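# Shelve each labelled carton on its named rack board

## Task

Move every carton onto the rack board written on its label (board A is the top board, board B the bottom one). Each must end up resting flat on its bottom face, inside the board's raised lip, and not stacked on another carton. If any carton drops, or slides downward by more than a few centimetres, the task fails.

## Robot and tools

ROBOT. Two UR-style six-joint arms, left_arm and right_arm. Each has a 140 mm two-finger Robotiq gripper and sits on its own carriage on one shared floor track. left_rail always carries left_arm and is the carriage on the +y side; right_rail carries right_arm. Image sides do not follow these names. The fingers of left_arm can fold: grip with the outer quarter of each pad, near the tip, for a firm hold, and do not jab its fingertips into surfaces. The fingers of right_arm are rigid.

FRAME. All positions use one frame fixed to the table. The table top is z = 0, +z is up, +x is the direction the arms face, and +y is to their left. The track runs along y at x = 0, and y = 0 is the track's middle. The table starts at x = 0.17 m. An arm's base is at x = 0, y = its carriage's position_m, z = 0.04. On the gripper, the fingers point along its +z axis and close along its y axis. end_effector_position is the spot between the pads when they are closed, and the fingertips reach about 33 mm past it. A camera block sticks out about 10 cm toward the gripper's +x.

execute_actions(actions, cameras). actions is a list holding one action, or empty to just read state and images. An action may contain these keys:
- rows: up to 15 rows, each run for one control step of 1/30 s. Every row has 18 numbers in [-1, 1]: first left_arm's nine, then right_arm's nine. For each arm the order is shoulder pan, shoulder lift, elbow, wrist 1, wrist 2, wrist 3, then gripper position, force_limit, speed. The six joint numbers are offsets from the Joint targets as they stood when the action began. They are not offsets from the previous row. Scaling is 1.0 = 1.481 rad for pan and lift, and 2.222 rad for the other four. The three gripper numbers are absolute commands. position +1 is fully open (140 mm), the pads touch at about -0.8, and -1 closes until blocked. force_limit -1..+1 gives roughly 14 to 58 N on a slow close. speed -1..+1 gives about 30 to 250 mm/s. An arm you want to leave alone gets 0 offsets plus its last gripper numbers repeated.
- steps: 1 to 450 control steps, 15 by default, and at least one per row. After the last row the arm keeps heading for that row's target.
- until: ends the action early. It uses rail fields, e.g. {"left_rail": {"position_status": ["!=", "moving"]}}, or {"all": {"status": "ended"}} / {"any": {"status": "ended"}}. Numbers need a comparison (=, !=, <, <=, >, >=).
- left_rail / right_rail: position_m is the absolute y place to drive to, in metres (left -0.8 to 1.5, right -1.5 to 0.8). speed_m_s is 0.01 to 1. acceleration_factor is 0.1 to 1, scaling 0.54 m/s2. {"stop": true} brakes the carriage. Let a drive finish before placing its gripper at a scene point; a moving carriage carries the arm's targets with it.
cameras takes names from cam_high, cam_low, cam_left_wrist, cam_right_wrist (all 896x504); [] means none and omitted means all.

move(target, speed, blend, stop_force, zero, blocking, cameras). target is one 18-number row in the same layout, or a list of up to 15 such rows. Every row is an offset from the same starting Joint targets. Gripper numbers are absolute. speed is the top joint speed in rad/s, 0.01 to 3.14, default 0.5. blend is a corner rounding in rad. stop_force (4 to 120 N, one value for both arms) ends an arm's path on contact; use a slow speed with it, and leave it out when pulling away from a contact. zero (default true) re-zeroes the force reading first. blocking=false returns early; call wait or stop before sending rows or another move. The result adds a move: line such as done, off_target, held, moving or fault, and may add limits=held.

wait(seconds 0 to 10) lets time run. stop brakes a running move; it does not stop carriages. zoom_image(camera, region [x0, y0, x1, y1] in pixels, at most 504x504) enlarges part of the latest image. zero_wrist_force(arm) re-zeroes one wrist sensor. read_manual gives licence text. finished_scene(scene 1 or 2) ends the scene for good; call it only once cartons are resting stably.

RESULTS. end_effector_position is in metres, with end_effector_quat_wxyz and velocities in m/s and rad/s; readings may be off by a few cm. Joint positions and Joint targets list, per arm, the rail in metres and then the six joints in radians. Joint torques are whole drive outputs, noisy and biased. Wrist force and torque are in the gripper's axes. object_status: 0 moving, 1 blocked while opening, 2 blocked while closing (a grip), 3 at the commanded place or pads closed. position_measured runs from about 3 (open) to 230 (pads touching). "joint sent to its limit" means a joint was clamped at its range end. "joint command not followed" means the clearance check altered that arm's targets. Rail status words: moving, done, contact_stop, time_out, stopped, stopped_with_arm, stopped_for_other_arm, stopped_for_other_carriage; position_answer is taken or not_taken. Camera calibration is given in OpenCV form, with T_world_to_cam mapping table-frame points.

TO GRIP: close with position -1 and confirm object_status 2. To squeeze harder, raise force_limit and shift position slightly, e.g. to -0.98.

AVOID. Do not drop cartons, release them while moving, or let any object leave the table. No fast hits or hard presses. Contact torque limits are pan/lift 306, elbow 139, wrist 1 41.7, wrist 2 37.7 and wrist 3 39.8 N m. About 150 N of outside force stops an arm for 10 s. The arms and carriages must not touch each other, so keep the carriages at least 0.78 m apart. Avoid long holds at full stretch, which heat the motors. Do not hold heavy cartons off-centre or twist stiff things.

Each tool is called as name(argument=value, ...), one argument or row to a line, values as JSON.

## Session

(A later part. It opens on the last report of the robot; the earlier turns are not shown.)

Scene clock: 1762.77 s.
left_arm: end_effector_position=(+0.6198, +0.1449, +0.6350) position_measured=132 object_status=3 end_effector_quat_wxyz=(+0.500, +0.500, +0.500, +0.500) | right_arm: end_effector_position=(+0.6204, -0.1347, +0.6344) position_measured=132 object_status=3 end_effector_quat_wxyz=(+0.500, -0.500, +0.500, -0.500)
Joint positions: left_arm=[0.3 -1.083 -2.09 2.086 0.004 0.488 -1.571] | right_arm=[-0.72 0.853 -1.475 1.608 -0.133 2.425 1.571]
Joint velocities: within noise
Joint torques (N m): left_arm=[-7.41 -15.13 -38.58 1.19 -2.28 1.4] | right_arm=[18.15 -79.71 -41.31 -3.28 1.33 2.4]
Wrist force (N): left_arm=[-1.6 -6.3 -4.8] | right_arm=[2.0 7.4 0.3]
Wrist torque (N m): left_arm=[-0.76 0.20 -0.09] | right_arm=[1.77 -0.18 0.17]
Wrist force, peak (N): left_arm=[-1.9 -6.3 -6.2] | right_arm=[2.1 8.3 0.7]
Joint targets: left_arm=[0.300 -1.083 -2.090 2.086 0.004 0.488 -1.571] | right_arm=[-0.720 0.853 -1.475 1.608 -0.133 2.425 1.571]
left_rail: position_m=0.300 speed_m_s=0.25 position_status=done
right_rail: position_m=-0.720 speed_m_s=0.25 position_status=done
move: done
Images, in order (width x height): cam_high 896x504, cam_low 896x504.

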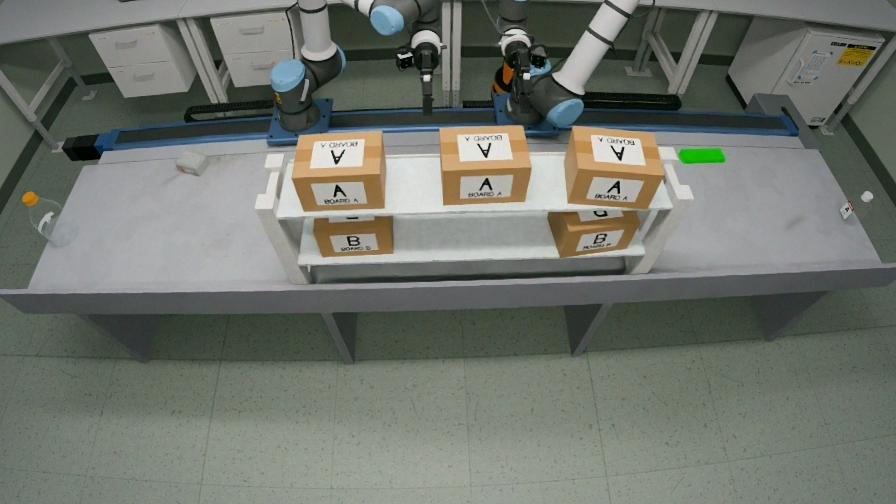

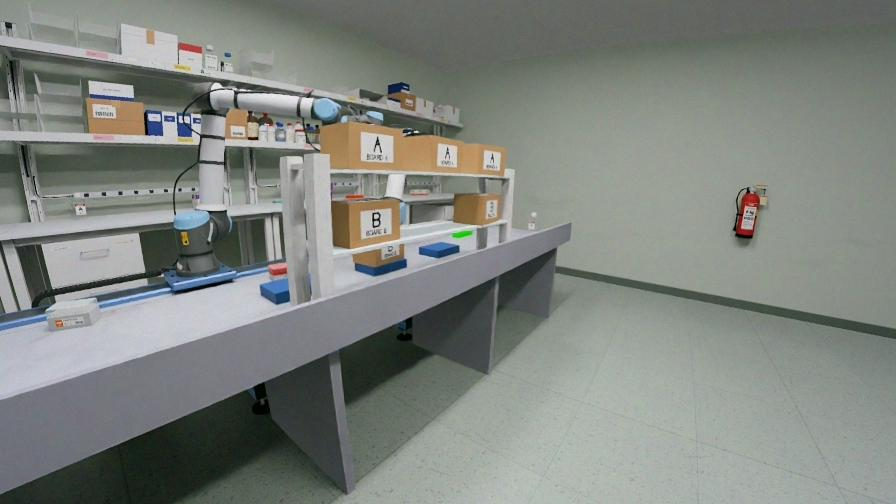

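execute_actions(
  actions=[
    {"left_rail":{"position_m":0.45},"right_rail":{"position_m":-0.45},"steps":120,"until":{"all":{"status":"ended"}}},
  ],
  cameras=[],
)

move(
  target=[-0.514,-0.0384,0.0784,-0.0528,-0.3427,0,-0.03,1,1,-0.0527,-0.3255,0.2507,0.2907,-0.2363,0,-0.03,1,1],
  speed=0.4,
  cameras=["cam_high","cam_right_wrist"],
)

Scene clock: 1771.83 s.
left_arm: end_effector_position=(+0.6198, +0.2949, +0.6350) position_measured=132 object_status=3 end_effector_quat_wxyz=(+0.500, +0.500, +0.500, +0.500) | right_arm: end_effector_position=(+0.6203, +0.1006, +0.6344) position_measured=132 object_status=3 end_effector_quat_wxyz=(+0.500, -0.500, +0.500, -0.500)
Joint positions: left_arm=[0.45 -1.083 -2.09 2.086 0.004 0.488 -1.571] | right_arm=[-0.485 0.853 -1.475 1.608 -0.133 2.425 1.571]
Joint velocities: within noise
Joint torques (N m): left_arm=[1.09 -5.26 -47.67 -0.34 -1.18 1.38] | right_arm=[14.96 -55.78 -51.48 -0.53 0.7 2.43]
Wrist force (N): left_arm=[-1.7 -6.2 -4.9] | right_arm=[1.7 7.5 0.6]
Wrist torque (N m): left_arm=[-0.74 0.22 -0.09] | right_arm=[1.79 -0.11 0.17]
Wrist force, peak (N): left_arm=[-2.9 -6.4 -4.9] | right_arm=[3.3 7.6 0.4]
Joint targets: left_arm=[0.450 -1.083 -2.090 2.086 0.004 0.488 -1.571] | right_arm=[-0.485 0.853 -1.475 1.608 -0.133 2.425 1.571]
Tool commands: left_gripper/position=-0.03 left_gripper/force_limit=+1.0 left_gripper/speed=+1.0 right_gripper/position=-0.03 right_gripper/force_limit=+1.0 right_gripper/speed=+1.0
left_rail: position_m=0.450 speed_m_s=0.25 position_status=done
right_rail: position_m=-0.485 speed_m_s=0.25 position_status=stopped_for_other_arm position_answer=taken
No camera images: "cameras" was empty.

Scene clock: 1774.30 s.
left_arm: end_effector_position=(+0.4449, +0.1773, +0.5499) position_measured=132 object_status=3 end_effector_quat_wxyz=(+0.500, +0.500, +0.500, +0.500) | right_arm: end_effector_position=(+0.3061, -0.0951, +0.3671) position_measured=132 object_status=3 end_effector_quat_wxyz=(-0.317, +0.802, -0.411, +0.295)
Joint positions: left_arm=[0.45 -1.845 -2.147 2.26 -0.114 -0.273 -1.571] | right_arm=[-0.485 0.775 -1.957 2.165 0.513 1.9 1.571]
Joint velocities: within noise
Joint torques (N m): left_arm=[-10.83 -9.91 -36.7 -0.96 -2.35 1.43] | right_arm=[-12.75 -27.32 -37.3 2.82 -1.36 2.53]
Wrist force (N): left_arm=[-1.5 -5.8 -5.0] | right_arm=[2.6 7.4 0.9]
Wrist torque (N m): left_arm=[-0.61 0.20 -0.10] | right_arm=[1.65 -0.54 0.05]
Wrist force, peak (N): left_arm=[-2.4 -6.7 -6.4] | right_arm=[2.6 9.8 -0.5]
Joint targets: left_arm=[0.450 -1.845 -2.147 2.260 -0.114 -0.273 -1.571] | right_arm=[-0.485 0.775 -1.957 2.166 0.513 1.900 1.571]
left_rail: position_m=0.450 speed_m_s=0.25 position_status=done
right_rail: position_m=-0.485 speed_m_s=0.25 position_status=stopped_for_other_arm position_answer=taken
move: done
camera_calibration:
cam_right_wrist: T_world_to_cam=[[-0.514234, -0.417981, -0.748903, 0.403897], [-0.673083, 0.73785, 0.050361, 0.257473], [0.531528, 0.529971, -0.660764, 0.312036], [0, 0, 0, 1]] pos_world=[0.215143, -0.186525, 0.495695]
Images, in order (width x height): cam_high 896x504, cam_right_wrist 896x504.

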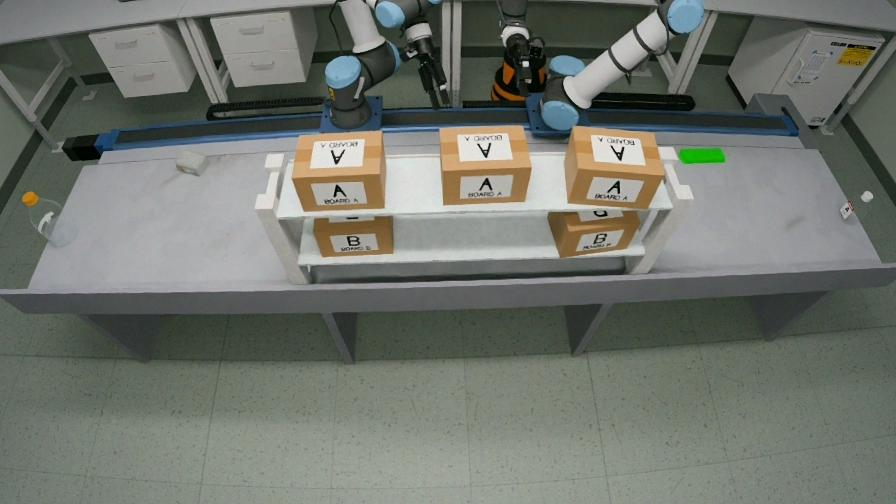

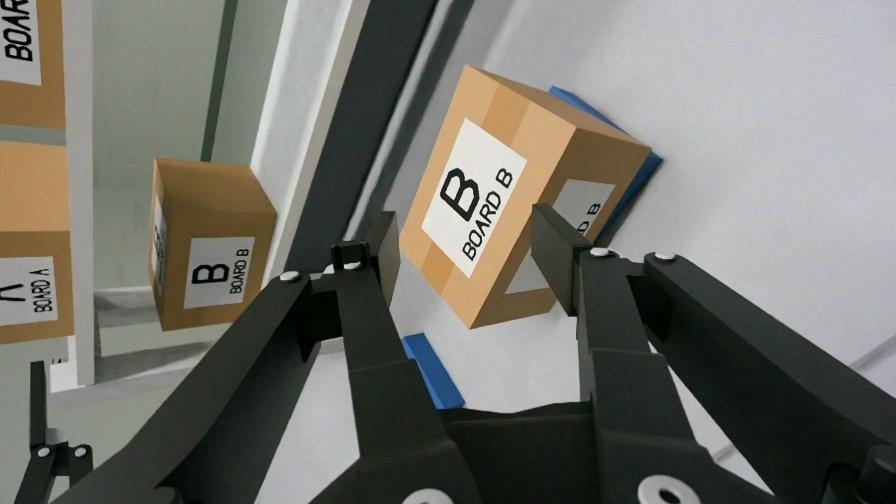

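move(
  target=[
    [0.0074,0.1533,0.0743,-0.1761,-0.0474,0,-0.03,1,1,-0.1962,-0.0519,0.1436,-0.4337,0.0181,0,-0.03,1,1],
    [0.0074,0.3217,0.1435,-0.3574,-0.0474,0,-0.03,1,1,-0.1962,0.1248,0.2198,-0.6277,0.0181,0,-0.03,1,1],
    [0.0074,0.5922,0.175,-0.5693,-0.0474,0,-0.03,1,1,-0.1962,0.4433,0.2567,-0.8769,0.0181,0,-0.03,1,1],
  ],
  speed=0.35,
  cameras=["cam_left_wrist","cam_right_wrist"],
)

Scene clock: 1800.20 s.
left_arm: end_effector_position=(+0.4310, +0.1637, +0.1250) position_measured=132 object_status=3 end_effector_quat_wxyz=(+0.470, +0.470, +0.528, +0.528) | right_arm: end_effector_position=(+0.4702, -0.1792, +0.1250) position_measured=132 object_status=3 end_effector_quat_wxyz=(+0.528, -0.528, +0.470, -0.470)
Joint positions: left_arm=[0.45 -1.834 -1.27 2.649 -1.378 -0.379 -1.571] | right_arm=[-0.485 0.485 -1.3 2.736 -1.435 1.94 1.571]
Joint velocities: within noise
Joint torques (N m): left_arm=[3.19 -14.81 -0.46 -0.41 -1.36 1.47] | right_arm=[-10.69 -18.68 -1.2 -4.7 0.86 2.4]
Wrist force (N): left_arm=[-2.0 -6.4 -4.7] | right_arm=[1.9 7.4 0.4]
Wrist torque (N m): left_arm=[-0.76 0.29 -0.13] | right_arm=[1.76 -0.14 0.15]
Wrist force, peak (N): left_arm=[-1.5 -7.3 -5.0] | right_arm=[2.9 8.7 -0.2]
Joint targets: left_arm=[0.450 -1.834 -1.270 2.649 -1.379 -0.379 -1.571] | right_arm=[-0.485 0.485 -1.300 2.736 -1.436 1.940 1.571]
left_rail: position_m=0.450 speed_m_s=0.25 position_status=done
right_rail: position_m=-0.485 speed_m_s=0.25 position_status=stopped_for_other_arm position_answer=taken
move: done
camera_calibration:
cam_left_wrist: T_world_to_cam=[[0.0463516, 0.0400921, 0.99812, -0.142833], [-0.193494, -0.97991, 0.0483463, 0.241379], [0.980006, -0.195371, -0.0376628, -0.198807], [0, 0, 0, 1]] pos_world=[0.248158, 0.203415, 0.123407]
cam_right_wrist: T_world_to_cam=[[-0.0272812, 0.0549645, -0.998116, 0.158822], [-0.435078, 0.8983, 0.0613597, 0.35762], [0.89998, 0.435932, -0.000592925, -0.163236], [0, 0, 0, 1]] pos_world=[0.306834, -0.258819, 0.136483]
Images, in order (width x height): cam_left_wrist 896x504, cam_right_wrist 896x504.

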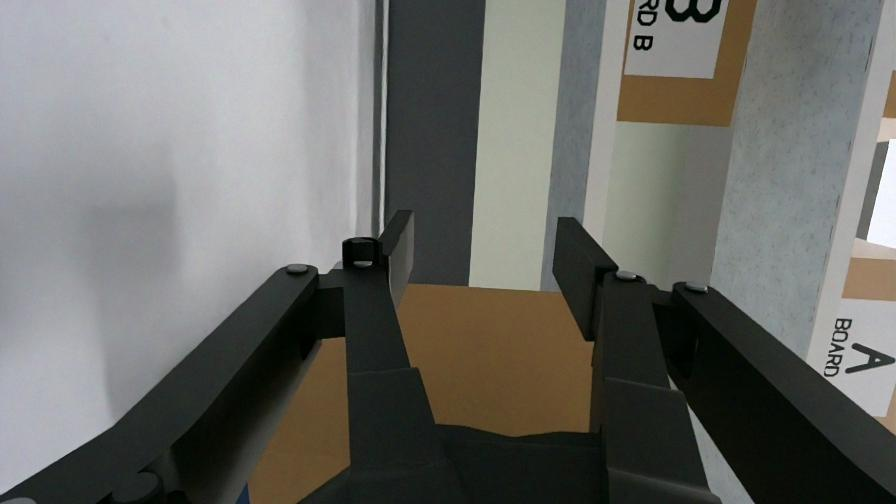

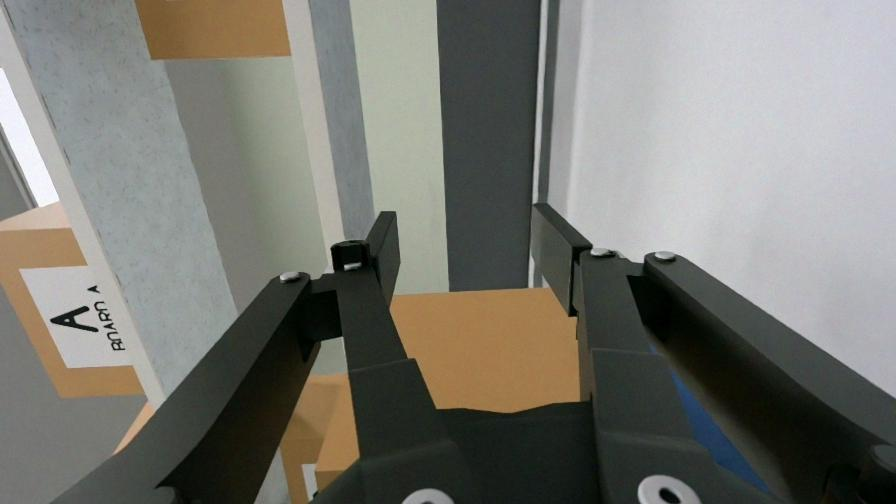

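move(
  target=[0.0645,0.0463,-0.0761,0.0453,0.0433,0,-0.03,1,1,0.1544,0.0424,-0.0769,0.0486,0.1032,0,-0.03,1,1],
  speed=0.04,
  stop_force=18,
  cameras=[],
)

Scene clock: 1839.23 s.
left_arm: end_effector_position=(+0.4368, +0.1185, +0.1245) position_measured=132 object_status=3 end_effector_quat_wxyz=(+0.470, +0.471, +0.528, +0.528) | right_arm: end_effector_position=(+0.4797, -0.1352, +0.1245) position_measured=132 object_status=3 end_effector_quat_wxyz=(+0.528, -0.528, +0.471, -0.470)
Joint positions: left_arm=[0.45 -1.782 -1.233 2.558 -1.324 -0.327 -1.571] | right_arm=[-0.485 0.608 -1.267 2.644 -1.377 2.063 1.571]
Joint velocities: within noise
Joint torques (N m): left_arm=[-13.31 -50.92 -10.56 -1.46 1.09 1.32] | right_arm=[-5.66 -57.77 -5.8 -3.8 -4.87 2.65]
Wrist force (N): left_arm=[10.8 -7.3 -5.2] | right_arm=[12.4 5.7 3.3]
Wrist torque (N m): left_arm=[-0.80 -0.33 -0.56] | right_arm=[1.79 -0.52 -0.25]
Wrist force, peak (N): left_arm=[18.7 -4.9 -6.7] | right_arm=[26.3 3.7 -0.9]
Joint targets: left_arm=[0.450 -1.782 -1.233 2.558 -1.324 -0.327 -1.571] | right_arm=[-0.485 0.608 -1.267 2.644 -1.377 2.063 1.571]
left_rail: position_m=0.450 speed_m_s=0.25 position_status=done
right_rail: position_m=-0.485 speed_m_s=0.25 position_status=stopped_for_other_arm position_answer=taken
move: contact (left_arm, right_arm); left_arm: the elbow is farthest, 0.078 rad from its target; right_arm: the shoulder pan is farthest, 0.106 rad from its target
No camera images: "cameras" was empty.

move(
  target=[0.0275,0.0198,-0.0327,0.0192,0.0185,0,-0.03,1,1,0.0670,0.0188,-0.0334,0.0208,0.0450,0,-0.03,1,1],
  speed=0.03,
  cameras=[],
)

Scene clock: 1854.17 s.
left_arm: end_effector_position=(+0.4387, +0.1142, +0.1245) position_measured=132 object_status=3 end_effector_quat_wxyz=(+0.468, +0.470, +0.528, +0.530) | right_arm: end_effector_position=(+0.4804, -0.1314, +0.1239) position_measured=132 object_status=3 end_effector_quat_wxyz=(+0.525, -0.526, +0.473, -0.473)
Joint positions: left_arm=[0.45 -1.773 -1.227 2.546 -1.315 -0.322 -1.571] | right_arm=[-0.485 0.627 -1.261 2.63 -1.368 2.093 1.571]
Joint velocities: within noise
Joint torques (N m): left_arm=[-23.04 -37.03 -55 -2.94 19.07 0.59] | right_arm=[39.61 -42.2 -33.91 -2.83 -13.49 0.42]
Wrist force (N): left_arm=[73.6 3.0 -5.9] | right_arm=[65.7 -1.6 0.8]
Wrist torque (N m): left_arm=[-0.48 -2.65 -2.75] | right_arm=[1.75 -2.83 0.38]
Wrist force, peak (N): left_arm=[129.4 -0.7 -0.4] | right_arm=[135.1 -6.2 -8.2]
Joint targets: left_arm=[0.450 -1.773 -1.227 2.546 -1.315 -0.322 -1.571] | right_arm=[-0.485 0.627 -1.261 2.630 -1.368 2.093 1.571]
Tool commands: left_gripper/position=-0.027451 left_gripper/force_limit=+1.0 left_gripper/speed=+1.0 right_gripper/position=-0.027451 right_gripper/force_limit=+1.0 right_gripper/speed=+1.0
TORQUE FAULT: the external load on joint 6 (wrist 2) of the left arm reached its load limit, and that arm stopped for 10 seconds. TORQUE FAULT: the external load on joint 6 (wrist 2) of the right arm reached its load limit, and that arm stopped for 10 seconds. A torque fault puts only its own arm into a fault stop. Those arms' remaining commands of this call were not run. Before the stops ended, the hold on the loaded joint of the right arm was turned back a little, the way its load pushed it. Those arms' targets are now where they stood when their stops ended, not their last commands. Those arms keep their grips as last carried out and accept commands again: back off and push less far. Each of those arms stops again whenever a joint's load reaches its limit.
left_rail: position_m=0.450 speed_m_s=0.25 position_status=done
right_rail: position_m=-0.485 speed_m_s=0.25 position_status=stopped_for_other_arm position_answer=taken
move: fault (left_arm, right_arm); left_arm: the elbow is farthest, 0.060 rad from its target; right_arm: the shoulder pan is farthest, 0.080 rad from its target
No camera images: "cameras" was empty.

move(
  target=[
    [0,-0.0849,-0.0048,0.0596,0,0,-0.0275,1,1,0,-0.0976,-0.0056,0.0702,0,0,-0.0275,1,1],
  ],
  speed=0.06,
)

Scene clock: 1889.47 s.
left_arm: end_effector_position=(+0.4386, +0.1137, +0.1699) position_measured=132 object_status=3 end_effector_quat_wxyz=(+0.469, +0.469, +0.529, +0.529) | right_arm: end_effector_position=(+0.4806, -0.1313, +0.1698) position_measured=132 object_status=3 end_effector_quat_wxyz=(+0.525, -0.525, +0.473, -0.473)
Joint positions: left_arm=[0.45 -1.773 -1.352 2.535 -1.182 -0.322 -1.571] | right_arm=[-0.485 0.627 -1.405 2.618 -1.212 2.093 1.571]
Joint velocities: within noise
Joint torques (N m): left_arm=[-30.94 -47.84 -64.26 -2.08 18.94 5.18] | right_arm=[40.26 -65.3 -56.24 -6.37 -21 0.48]
Wrist force (N): left_arm=[72.5 -5.8 -2.5] | right_arm=[72.9 22.1 0.7]
Wrist torque (N m): left_arm=[-0.50 -2.21 -1.53] | right_arm=[1.89 -3.15 -0.02]
Wrist force, peak (N): left_arm=[87.1 -7.7 -0.5] | right_arm=[87.1 20.4 -1.2]
Joint targets: left_arm=[0.450 -1.773 -1.352 2.535 -1.182 -0.322 -1.571] | right_arm=[-0.485 0.627 -1.405 2.618 -1.212 2.093 1.571]
left_rail: position_m=0.450 speed_m_s=0.25 position_status=done
right_rail: position_m=-0.485 speed_m_s=0.25 position_status=stopped_for_other_arm position_answer=taken
move: done
camera_calibration:
cam_left_wrist: T_world_to_cam=[[0.0463167, 0.0408549, 0.998091, -0.186062], [-0.189776, -0.980607, 0.0489458, 0.190007], [0.980734, -0.191681, -0.0376652, -0.215026], [0, 0, 0, 1]] pos_world=[0.25556, 0.152707, 0.168307]
cam_right_wrist: T_world_to_cam=[[-0.0271289, 0.0550482, -0.998115, 0.201137], [-0.42518, 0.903027, 0.0613603, 0.312271], [0.904702, 0.426043, -0.00109274, -0.196978], [0, 0, 0, 1]] pos_world=[0.316434, -0.20914, 0.181382]

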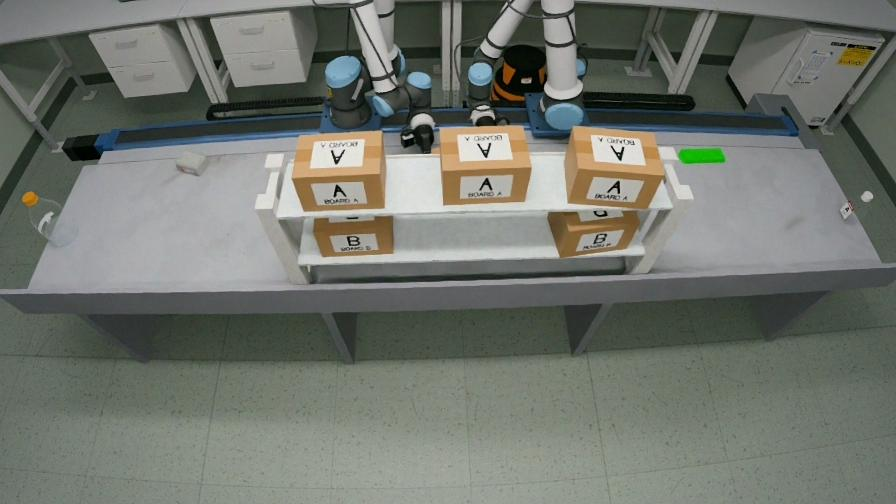

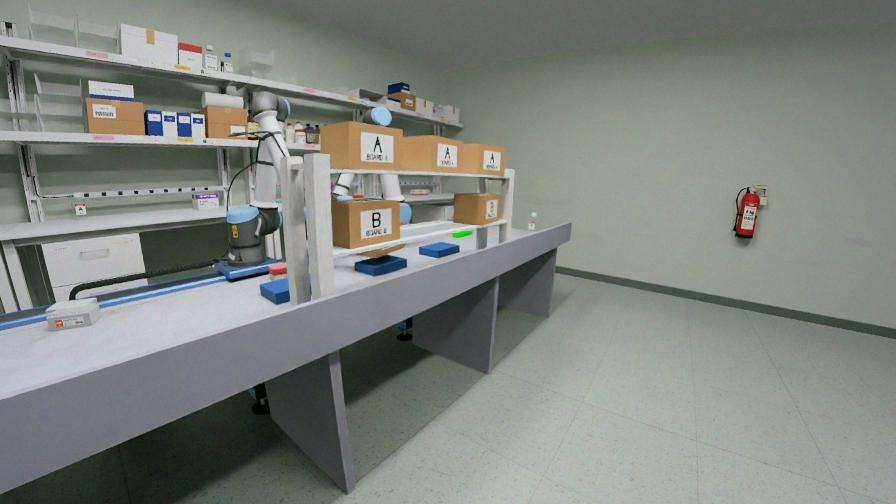

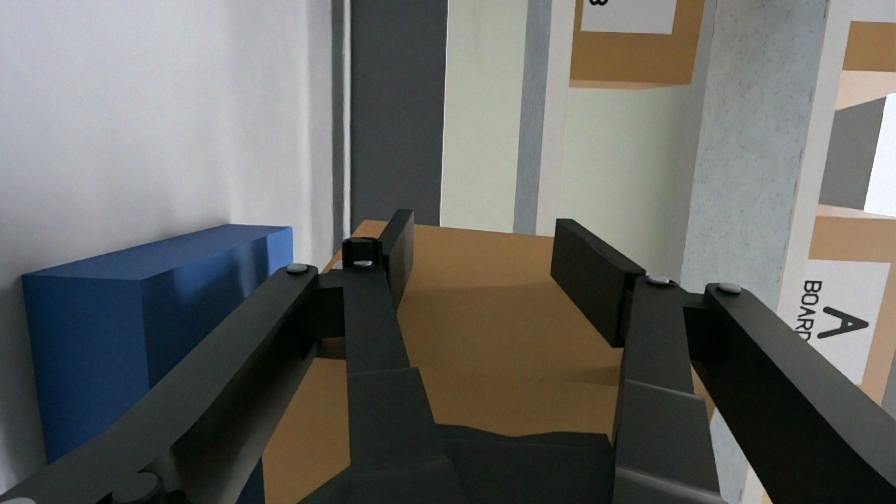

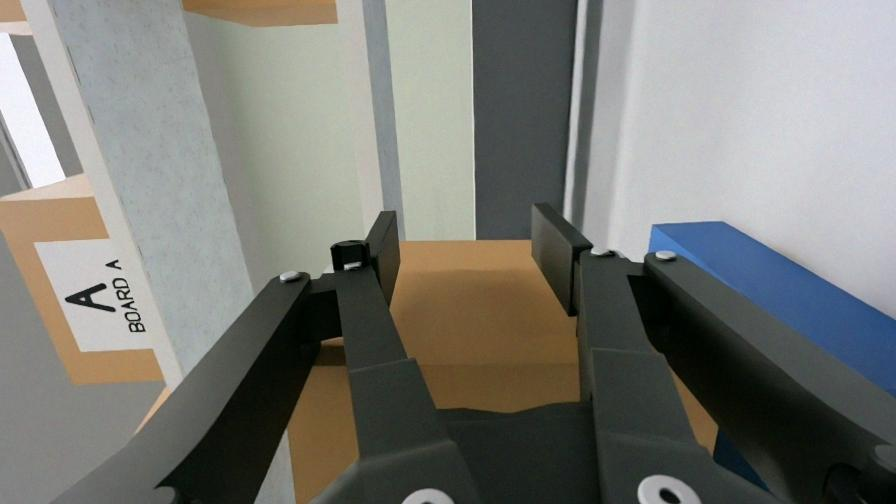

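move(
  target=[
    [0,-0.0851,-0.0103,0.0670,0,0,-0.0275,1,1,0,-0.0973,-0.0117,0.0765,0,0,-0.0275,1,1],
    [0,-0.1739,-0.0294,0.1454,0,0,-0.0275,1,1,0,-0.1962,-0.0329,0.1636,0,0,-0.0275,1,1],
    [0,-0.2351,-0.0499,0.2066,0,0,-0.0275,1,1,0,-0.2622,-0.0554,0.2301,0,0,-0.0275,1,1],
    [0,-0.2894,-0.0767,0.2695,0,0,-0.0275,1,1,0,-0.3189,-0.0843,0.2968,0,0,-0.0275,1,1],
  ],
  speed=0.08,
  blend=0.005,
  cameras=[],
)

Scene clock: 1904.70 s.
left_arm: end_effector_position=(+0.4385, +0.1136, +0.3850) position_measured=132 object_status=3 end_effector_quat_wxyz=(+0.469, +0.469, +0.529, +0.529) | right_arm: end_effector_position=(+0.4805, -0.1314, +0.3848) position_measured=132 object_status=3 end_effector_quat_wxyz=(+0.526, -0.525, +0.473, -0.473)
Joint positions: left_arm=[0.45 -1.773 -1.781 2.365 -0.584 -0.322 -1.571] | right_arm=[-0.485 0.627 -1.878 2.43 -0.552 2.093 1.571]
Joint velocities: within noise
Joint torques (N m): left_arm=[-35.27 -17.92 -71.58 -2.09 25.14 2.28] | right_arm=[54.26 -32.9 -73.73 -5.99 -22.95 0.3]
Wrist force (N): left_arm=[73.5 -7.8 -2.5] | right_arm=[73.9 19.4 0.3]
Wrist torque (N m): left_arm=[-0.59 -2.13 -1.01] | right_arm=[1.65 -3.19 0.08]
Wrist force, peak (N): left_arm=[101.4 -9.9 2.6] | right_arm=[100.7 18.0 -3.7]
Joint targets: left_arm=[0.450 -1.773 -1.781 2.365 -0.584 -0.322 -1.571] | right_arm=[-0.485 0.627 -1.878 2.430 -0.552 2.093 1.571]
left_rail: position_m=0.450 speed_m_s=0.25 position_status=done
right_rail: position_m=-0.485 speed_m_s=0.25 position_status=stopped_for_other_arm position_answer=taken
move: done
No camera images: "cameras" was empty.

move(
  target=[
    [0.0718,0.0070,-0.0035,-0.0012,0.0564,0,-0.0275,1,1,-0.0294,0.0351,-0.0150,-0.0084,-0.0111,0,-0.0275,1,1],
    [0.1450,0.0192,-0.0096,-0.0032,0.1138,0,-0.0275,1,1,-0.0542,0.0707,-0.0319,-0.0153,-0.0189,0,-0.0275,1,1],
    [0.2178,0.0363,-0.0186,-0.0056,0.1710,0,-0.0275,1,1,-0.0752,0.1066,-0.0503,-0.0207,-0.0243,0,-0.0275,1,1],
  ],
  speed=0.08,
  blend=0.005,
  cameras=[],
)

Scene clock: 1954.83 s.
left_arm: end_effector_position=(+0.5580, +0.1172, +0.3851) position_measured=132 object_status=3 end_effector_quat_wxyz=(+0.484, +0.484, +0.515, +0.515) | right_arm: end_effector_position=(+0.5858, -0.1292, +0.3846) position_measured=132 object_status=3 end_effector_quat_wxyz=(+0.512, -0.512, +0.488, -0.488)
Joint positions: left_arm=[0.45 -1.451 -1.727 2.323 -0.596 0.058 -1.571] | right_arm=[-0.485 0.516 -1.72 2.319 -0.598 2.039 1.571]
Joint velocities: within noise
Joint torques (N m): left_arm=[-32.87 7.07 -76.19 -11.16 32.39 0.11] | right_arm=[35.47 -16.16 -75.03 -14.08 -30.61 0.48]
Wrist force (N): left_arm=[80.7 -6.4 -0.9] | right_arm=[81.4 20.8 -0.4]
Wrist torque (N m): left_arm=[-0.84 -2.22 -1.29] | right_arm=[1.44 -3.59 -0.03]
Wrist force, peak (N): left_arm=[94.0 -6.4 -1.4] | right_arm=[93.4 20.9 0.2]
Joint targets: left_arm=[0.450 -1.451 -1.727 2.323 -0.596 0.058 -1.571] | right_arm=[-0.485 0.516 -1.720 2.318 -0.598 2.039 1.571]
left_rail: position_m=0.450 speed_m_s=0.25 position_status=done
right_rail: position_m=-0.485 speed_m_s=0.25 position_status=stopped_for_other_arm position_answer=taken
move: done
No camera images: "cameras" was empty.

move(
  target=[
    [0.0712,0.0213,-0.0115,-0.0027,0.0561,0,-0.0275,1,1,-0.0182,0.0357,-0.0200,-0.0038,-0.0036,0,-0.0275,1,1],
    [0.1385,0.0458,-0.0257,-0.0049,0.1093,0,-0.0275,1,1,-0.0336,0.0713,-0.0415,-0.0060,-0.0052,0,-0.0275,1,1],
    [0.2016,0.0733,-0.0423,-0.0065,0.1600,0,-0.0275,1,1,-0.0467,0.1063,-0.0643,-0.0065,-0.0053,0,-0.0275,1,1],
  ],
  speed=0.08,
  blend=0.005,
  cameras=["cam_high","cam_low"],
)

Scene clock: 1969.03 s.
left_arm: end_effector_position=(+0.6781, +0.1217, +0.3850) position_measured=132 object_status=3 end_effector_quat_wxyz=(+0.499, +0.499, +0.501, +0.501) | right_arm: end_effector_position=(+0.6914, -0.1270, +0.3844) position_measured=132 object_status=3 end_effector_quat_wxyz=(+0.497, -0.497, +0.503, -0.502)
Joint positions: left_arm=[0.45 -1.152 -1.619 2.229 -0.61 0.413 -1.571] | right_arm=[-0.485 0.447 -1.562 2.176 -0.613 2.028 1.571]
Joint velocities: within noise
Joint torques (N m): left_arm=[-34.88 -5.42 -66.96 -8.99 26.18 0.07] | right_arm=[32.48 -35.18 -73.33 -13.85 -24.09 0.2]
Wrist force (N): left_arm=[65.3 -4.4 -2.2] | right_arm=[66.0 23.5 0.1]
Wrist torque (N m): left_arm=[-0.90 -1.86 -1.52] | right_arm=[1.55 -2.82 -0.45]
Wrist force, peak (N): left_arm=[87.0 -5.2 -1.7] | right_arm=[87.0 22.6 0.5]
Joint targets: left_arm=[0.450 -1.152 -1.619 2.229 -0.610 0.413 -1.571] | right_arm=[-0.485 0.447 -1.562 2.176 -0.613 2.028 1.571]
left_rail: position_m=0.450 speed_m_s=0.25 position_status=done
right_rail: position_m=-0.485 speed_m_s=0.25 position_status=stopped_for_other_arm position_answer=taken
move: done
Images, in order (width x height): cam_high 896x504, cam_low 896x504.

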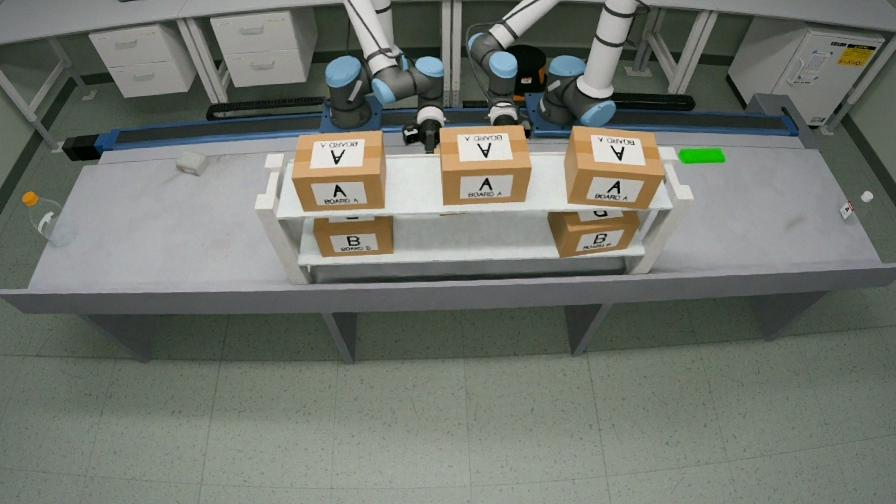

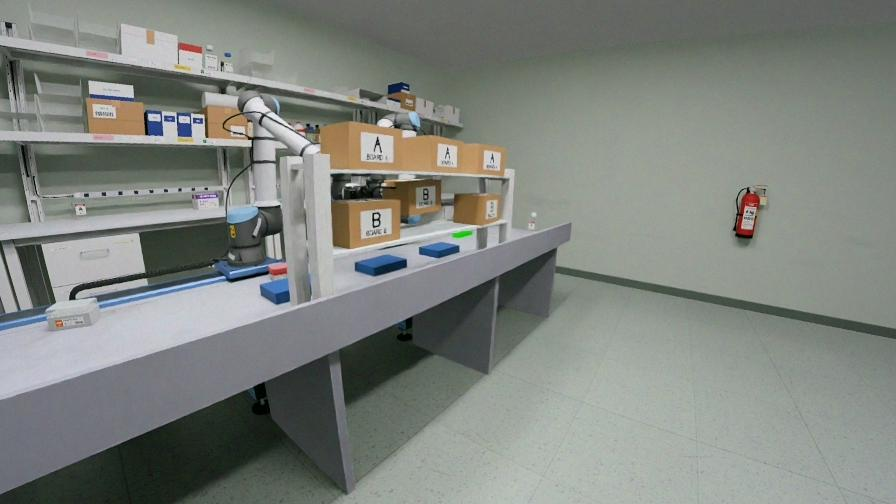

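move(
  target=[
    [0.0508,0.0321,-0.0207,-0.0006,0.0339,0,-0.0275,1,1,-0.0205,0.0315,-0.0219,0.0009,-0.0136,0,-0.0275,1,1],
    [0.0968,0.0646,-0.0431,0,0.0645,0,-0.0275,1,1,-0.0385,0.0632,-0.0451,0.0030,-0.0257,0,-0.0275,1,1],
    [0.1385,0.0971,-0.0668,0.0021,0.0923,0,-0.0275,1,1,-0.0546,0.0949,-0.0697,0.0064,-0.0364,0,-0.0275,1,1],
  ],
  speed=0.08,
  blend=0.005,
)

Scene clock: 1980.80 s.
left_arm: end_effector_position=(+0.7905, +0.1247, +0.3850) position_measured=132 object_status=3 end_effector_quat_wxyz=(+0.498, +0.499, +0.501, +0.501) | right_arm: end_effector_position=(+0.8039, -0.1242, +0.3844) position_measured=132 object_status=3 end_effector_quat_wxyz=(+0.497, -0.497, +0.503, -0.502)
Joint positions: left_arm=[0.45 -0.947 -1.475 2.081 -0.606 0.618 -1.571] | right_arm=[-0.485 0.366 -1.422 2.021 -0.599 1.947 1.571]
Joint velocities: within noise
Joint torques (N m): left_arm=[-42.97 -20.27 -63.34 -2.74 26.45 -0.03] | right_arm=[40.71 -51.14 -72.61 -6.61 -24.94 0.37]
Wrist force (N): left_arm=[63.8 -4.9 -2.0] | right_arm=[65.0 22.6 -0.4]
Wrist torque (N m): left_arm=[-1.03 -1.60 -1.36] | right_arm=[1.35 -2.81 -0.44]
Wrist force, peak (N): left_arm=[73.0 -4.9 -1.6] | right_arm=[73.7 22.4 -0.2]
Joint targets: left_arm=[0.450 -0.947 -1.475 2.081 -0.606 0.619 -1.571] | right_arm=[-0.485 0.366 -1.422 2.021 -0.599 1.947 1.571]
left_rail: position_m=0.450 speed_m_s=0.25 position_status=done
right_rail: position_m=-0.485 speed_m_s=0.25 position_status=stopped_for_other_arm position_answer=taken
move: done
camera_calibration:
cam_left_wrist: T_world_to_cam=[[0.0511373, 0.0354798, 0.998061, -0.420659], [-0.30017, -0.952614, 0.0492439, 0.340703], [0.952514, -0.302106, -0.0380641, -0.513779], [0, 0, 0, 1]] pos_world=[0.613162, 0.184267, 0.383509]
cam_right_wrist: T_world_to_cam=[[-0.0206466, 0.0577962, -0.998115, 0.418845], [-0.318955, 0.945781, 0.0613635, 0.350102], [0.947545, 0.319621, -0.00109277, -0.539911], [0, 0, 0, 1]] pos_world=[0.631905, -0.182761, 0.395982]

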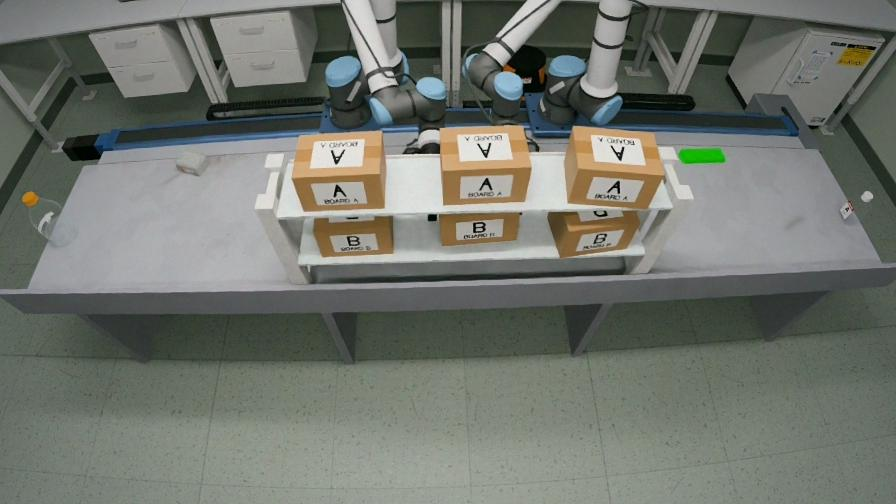

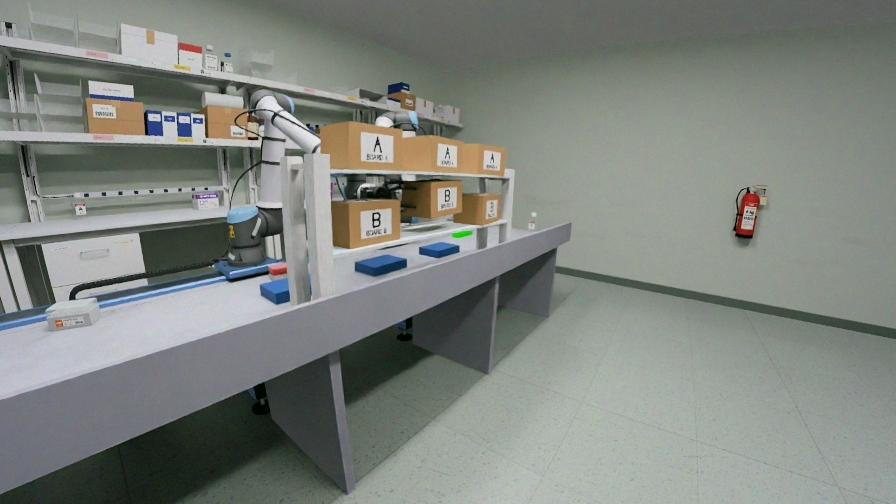

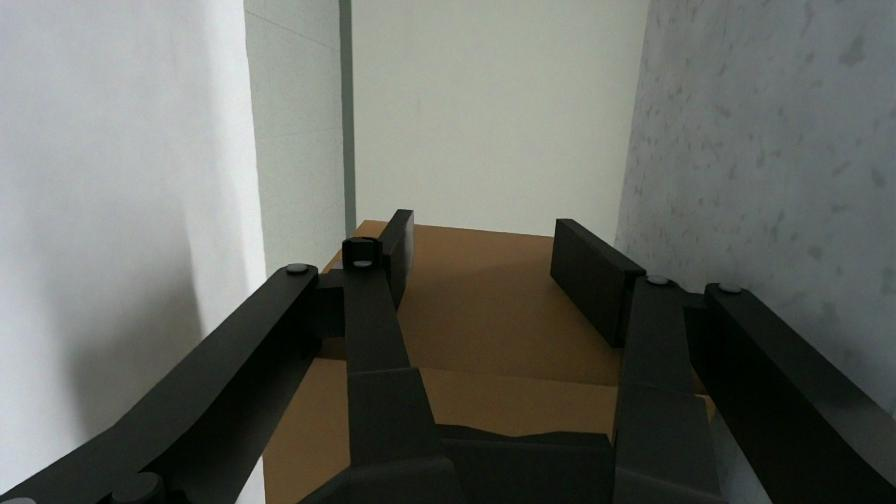

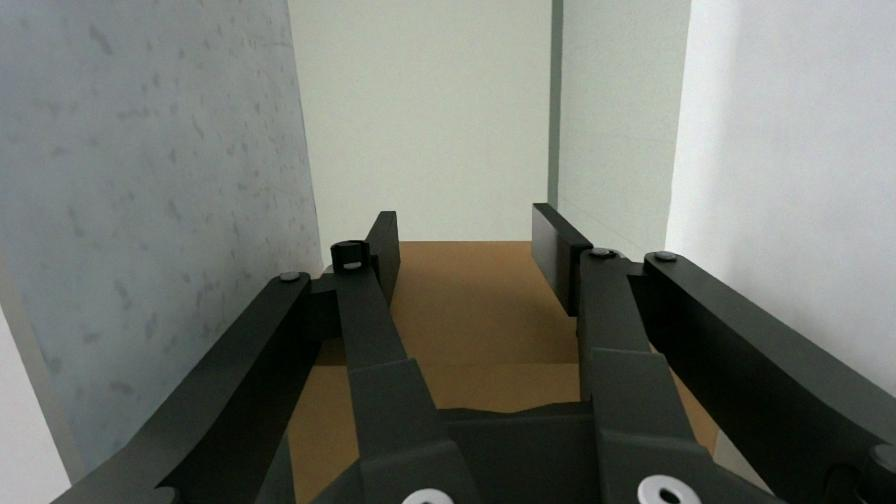

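move(
  target=[
    [0,0.0267,0.0139,-0.0317,0,0,-0.0275,1,1,0,0.0255,0.0134,-0.0304,0,0,-0.0275,1,1],
    [0,0.0564,0.0261,-0.0637,0,0,-0.0275,1,1,0,0.0536,0.0252,-0.0609,0,0,-0.0275,1,1],
  ],
  speed=0.03,
  blend=0.005,
  cameras=["cam_high","cam_low"],
)

zoom_image(
  camera="cam_low",
  region=[280, 100, 560, 300],
)

Scene clock: 2000.13 s.
left_arm: end_effector_position=(+0.7906, +0.1247, +0.3150) position_measured=132 object_status=3 end_effector_quat_wxyz=(+0.498, +0.499, +0.501, +0.501) | right_arm: end_effector_position=(+0.8040, -0.1243, +0.3146) position_measured=132 object_status=3 end_effector_quat_wxyz=(+0.497, -0.497, +0.503, -0.502)
Joint positions: left_arm=[0.45 -0.947 -1.391 2.139 -0.747 0.619 -1.571] | right_arm=[-0.485 0.366 -1.342 2.077 -0.734 1.947 1.571]
Joint velocities: within noise
Joint torques (N m): left_arm=[-57.89 -15.46 -46.46 -6.7 23.52 -0.01] | right_arm=[59.85 -18.07 -26.49 -1.03 -19.78 0.46]
Wrist force (N): left_arm=[76.3 9.8 -1.9] | right_arm=[69.0 -20.4 -5.0]
Wrist torque (N m): left_arm=[-0.10 -2.03 -2.29] | right_arm=[0.30 -2.88 -1.52]
Wrist force, peak (N): left_arm=[76.3 9.8 -1.9] | right_arm=[70.3 -22.4 -7.4]
Joint targets: left_arm=[0.450 -0.947 -1.391 2.139 -0.747 0.619 -1.571] | right_arm=[-0.485 0.366 -1.342 2.077 -0.734 1.947 1.571]
left_rail: position_m=0.450 speed_m_s=0.25 position_status=done
right_rail: position_m=-0.485 speed_m_s=0.25 position_status=stopped_for_other_arm position_answer=taken
move: done
Images, in order (width x height): cam_high 896x504, cam_low 896x504.

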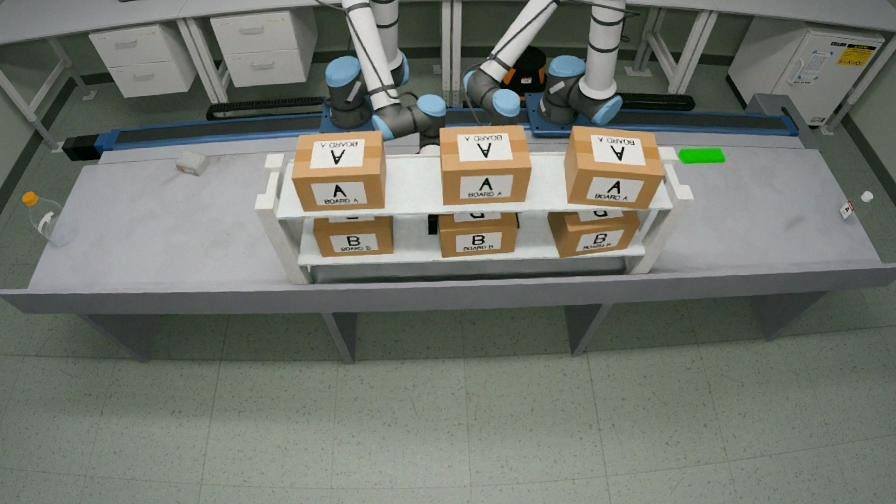

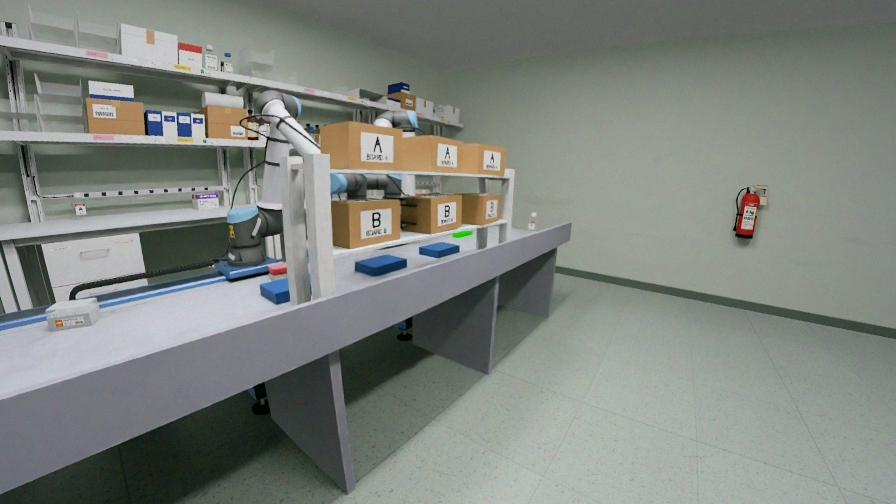

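Scaled by 1.800.

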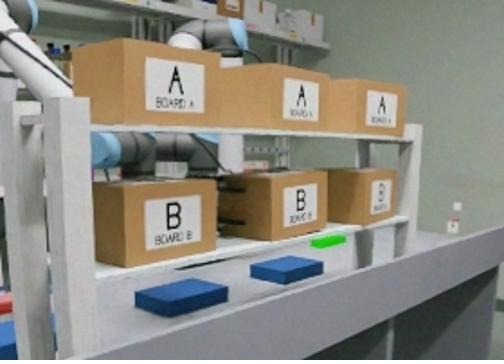

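move(
  target=[0.0192,-0.0147,0.0122,-0.0024,0.0128,0,-0.0275,1,1,-0.0286,-0.0149,0.0131,-0.0032,-0.0191,0,-0.0275,1,1],
  speed=0.03,
  cameras=["cam_high","cam_low"],
)

Scene clock: 2027.30 s.
left_arm: end_effector_position=(+0.7905, +0.1497, +0.3150) position_measured=132 object_status=3 end_effector_quat_wxyz=(+0.498, +0.499, +0.501, +0.501) | right_arm: end_effector_position=(+0.8039, -0.1492, +0.3144) position_measured=132 object_status=3 end_effector_quat_wxyz=(+0.498, -0.497, +0.503, -0.502)
Joint positions: left_arm=[0.45 -0.919 -1.413 2.166 -0.753 0.647 -1.571] | right_arm=[-0.485 0.324 -1.364 2.106 -0.741 1.904 1.571]
Joint velocities: within noise
Joint torques (N m): left_arm=[9.59 -59.3 -27.2 -3.72 1.43 0.38] | right_arm=[-15.3 -65.74 -20.09 -0.53 -1.25 0.51]
Wrist force (N): left_arm=[-1.1 1.1 -4.8] | right_arm=[-1.8 -5.7 1.0]
Wrist torque (N m): left_arm=[0.92 0.06 -0.08] | right_arm=[0.49 0.14 0.54]
Wrist force, peak (N): left_arm=[76.5 9.9 -1.8] | right_arm=[69.7 -21.1 -6.2]
Joint targets: left_arm=[0.450 -0.918 -1.413 2.166 -0.753 0.647 -1.571] | right_arm=[-0.485 0.323 -1.364 2.106 -0.741 1.904 1.571]
left_rail: position_m=0.450 speed_m_s=0.25 position_status=done
right_rail: position_m=-0.485 speed_m_s=0.25 position_status=stopped_for_other_arm position_answer=taken
move: done
Images, in order (width x height): cam_high 896x504, cam_low 896x504.

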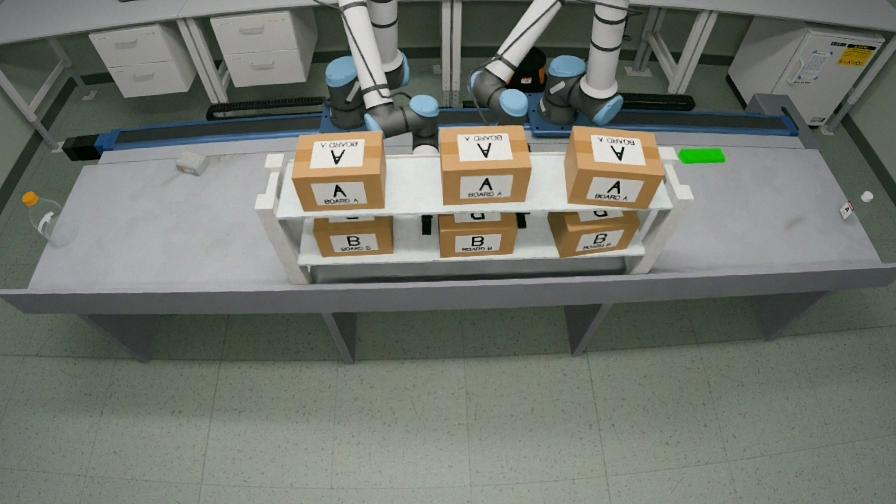

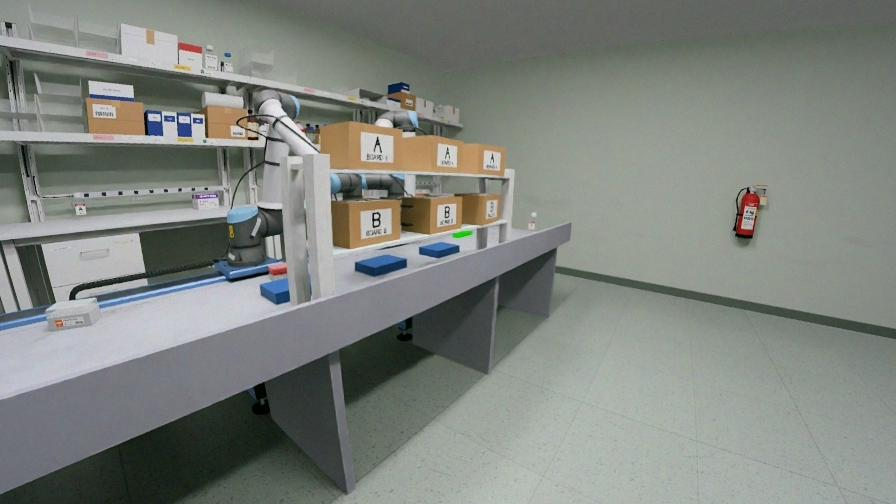

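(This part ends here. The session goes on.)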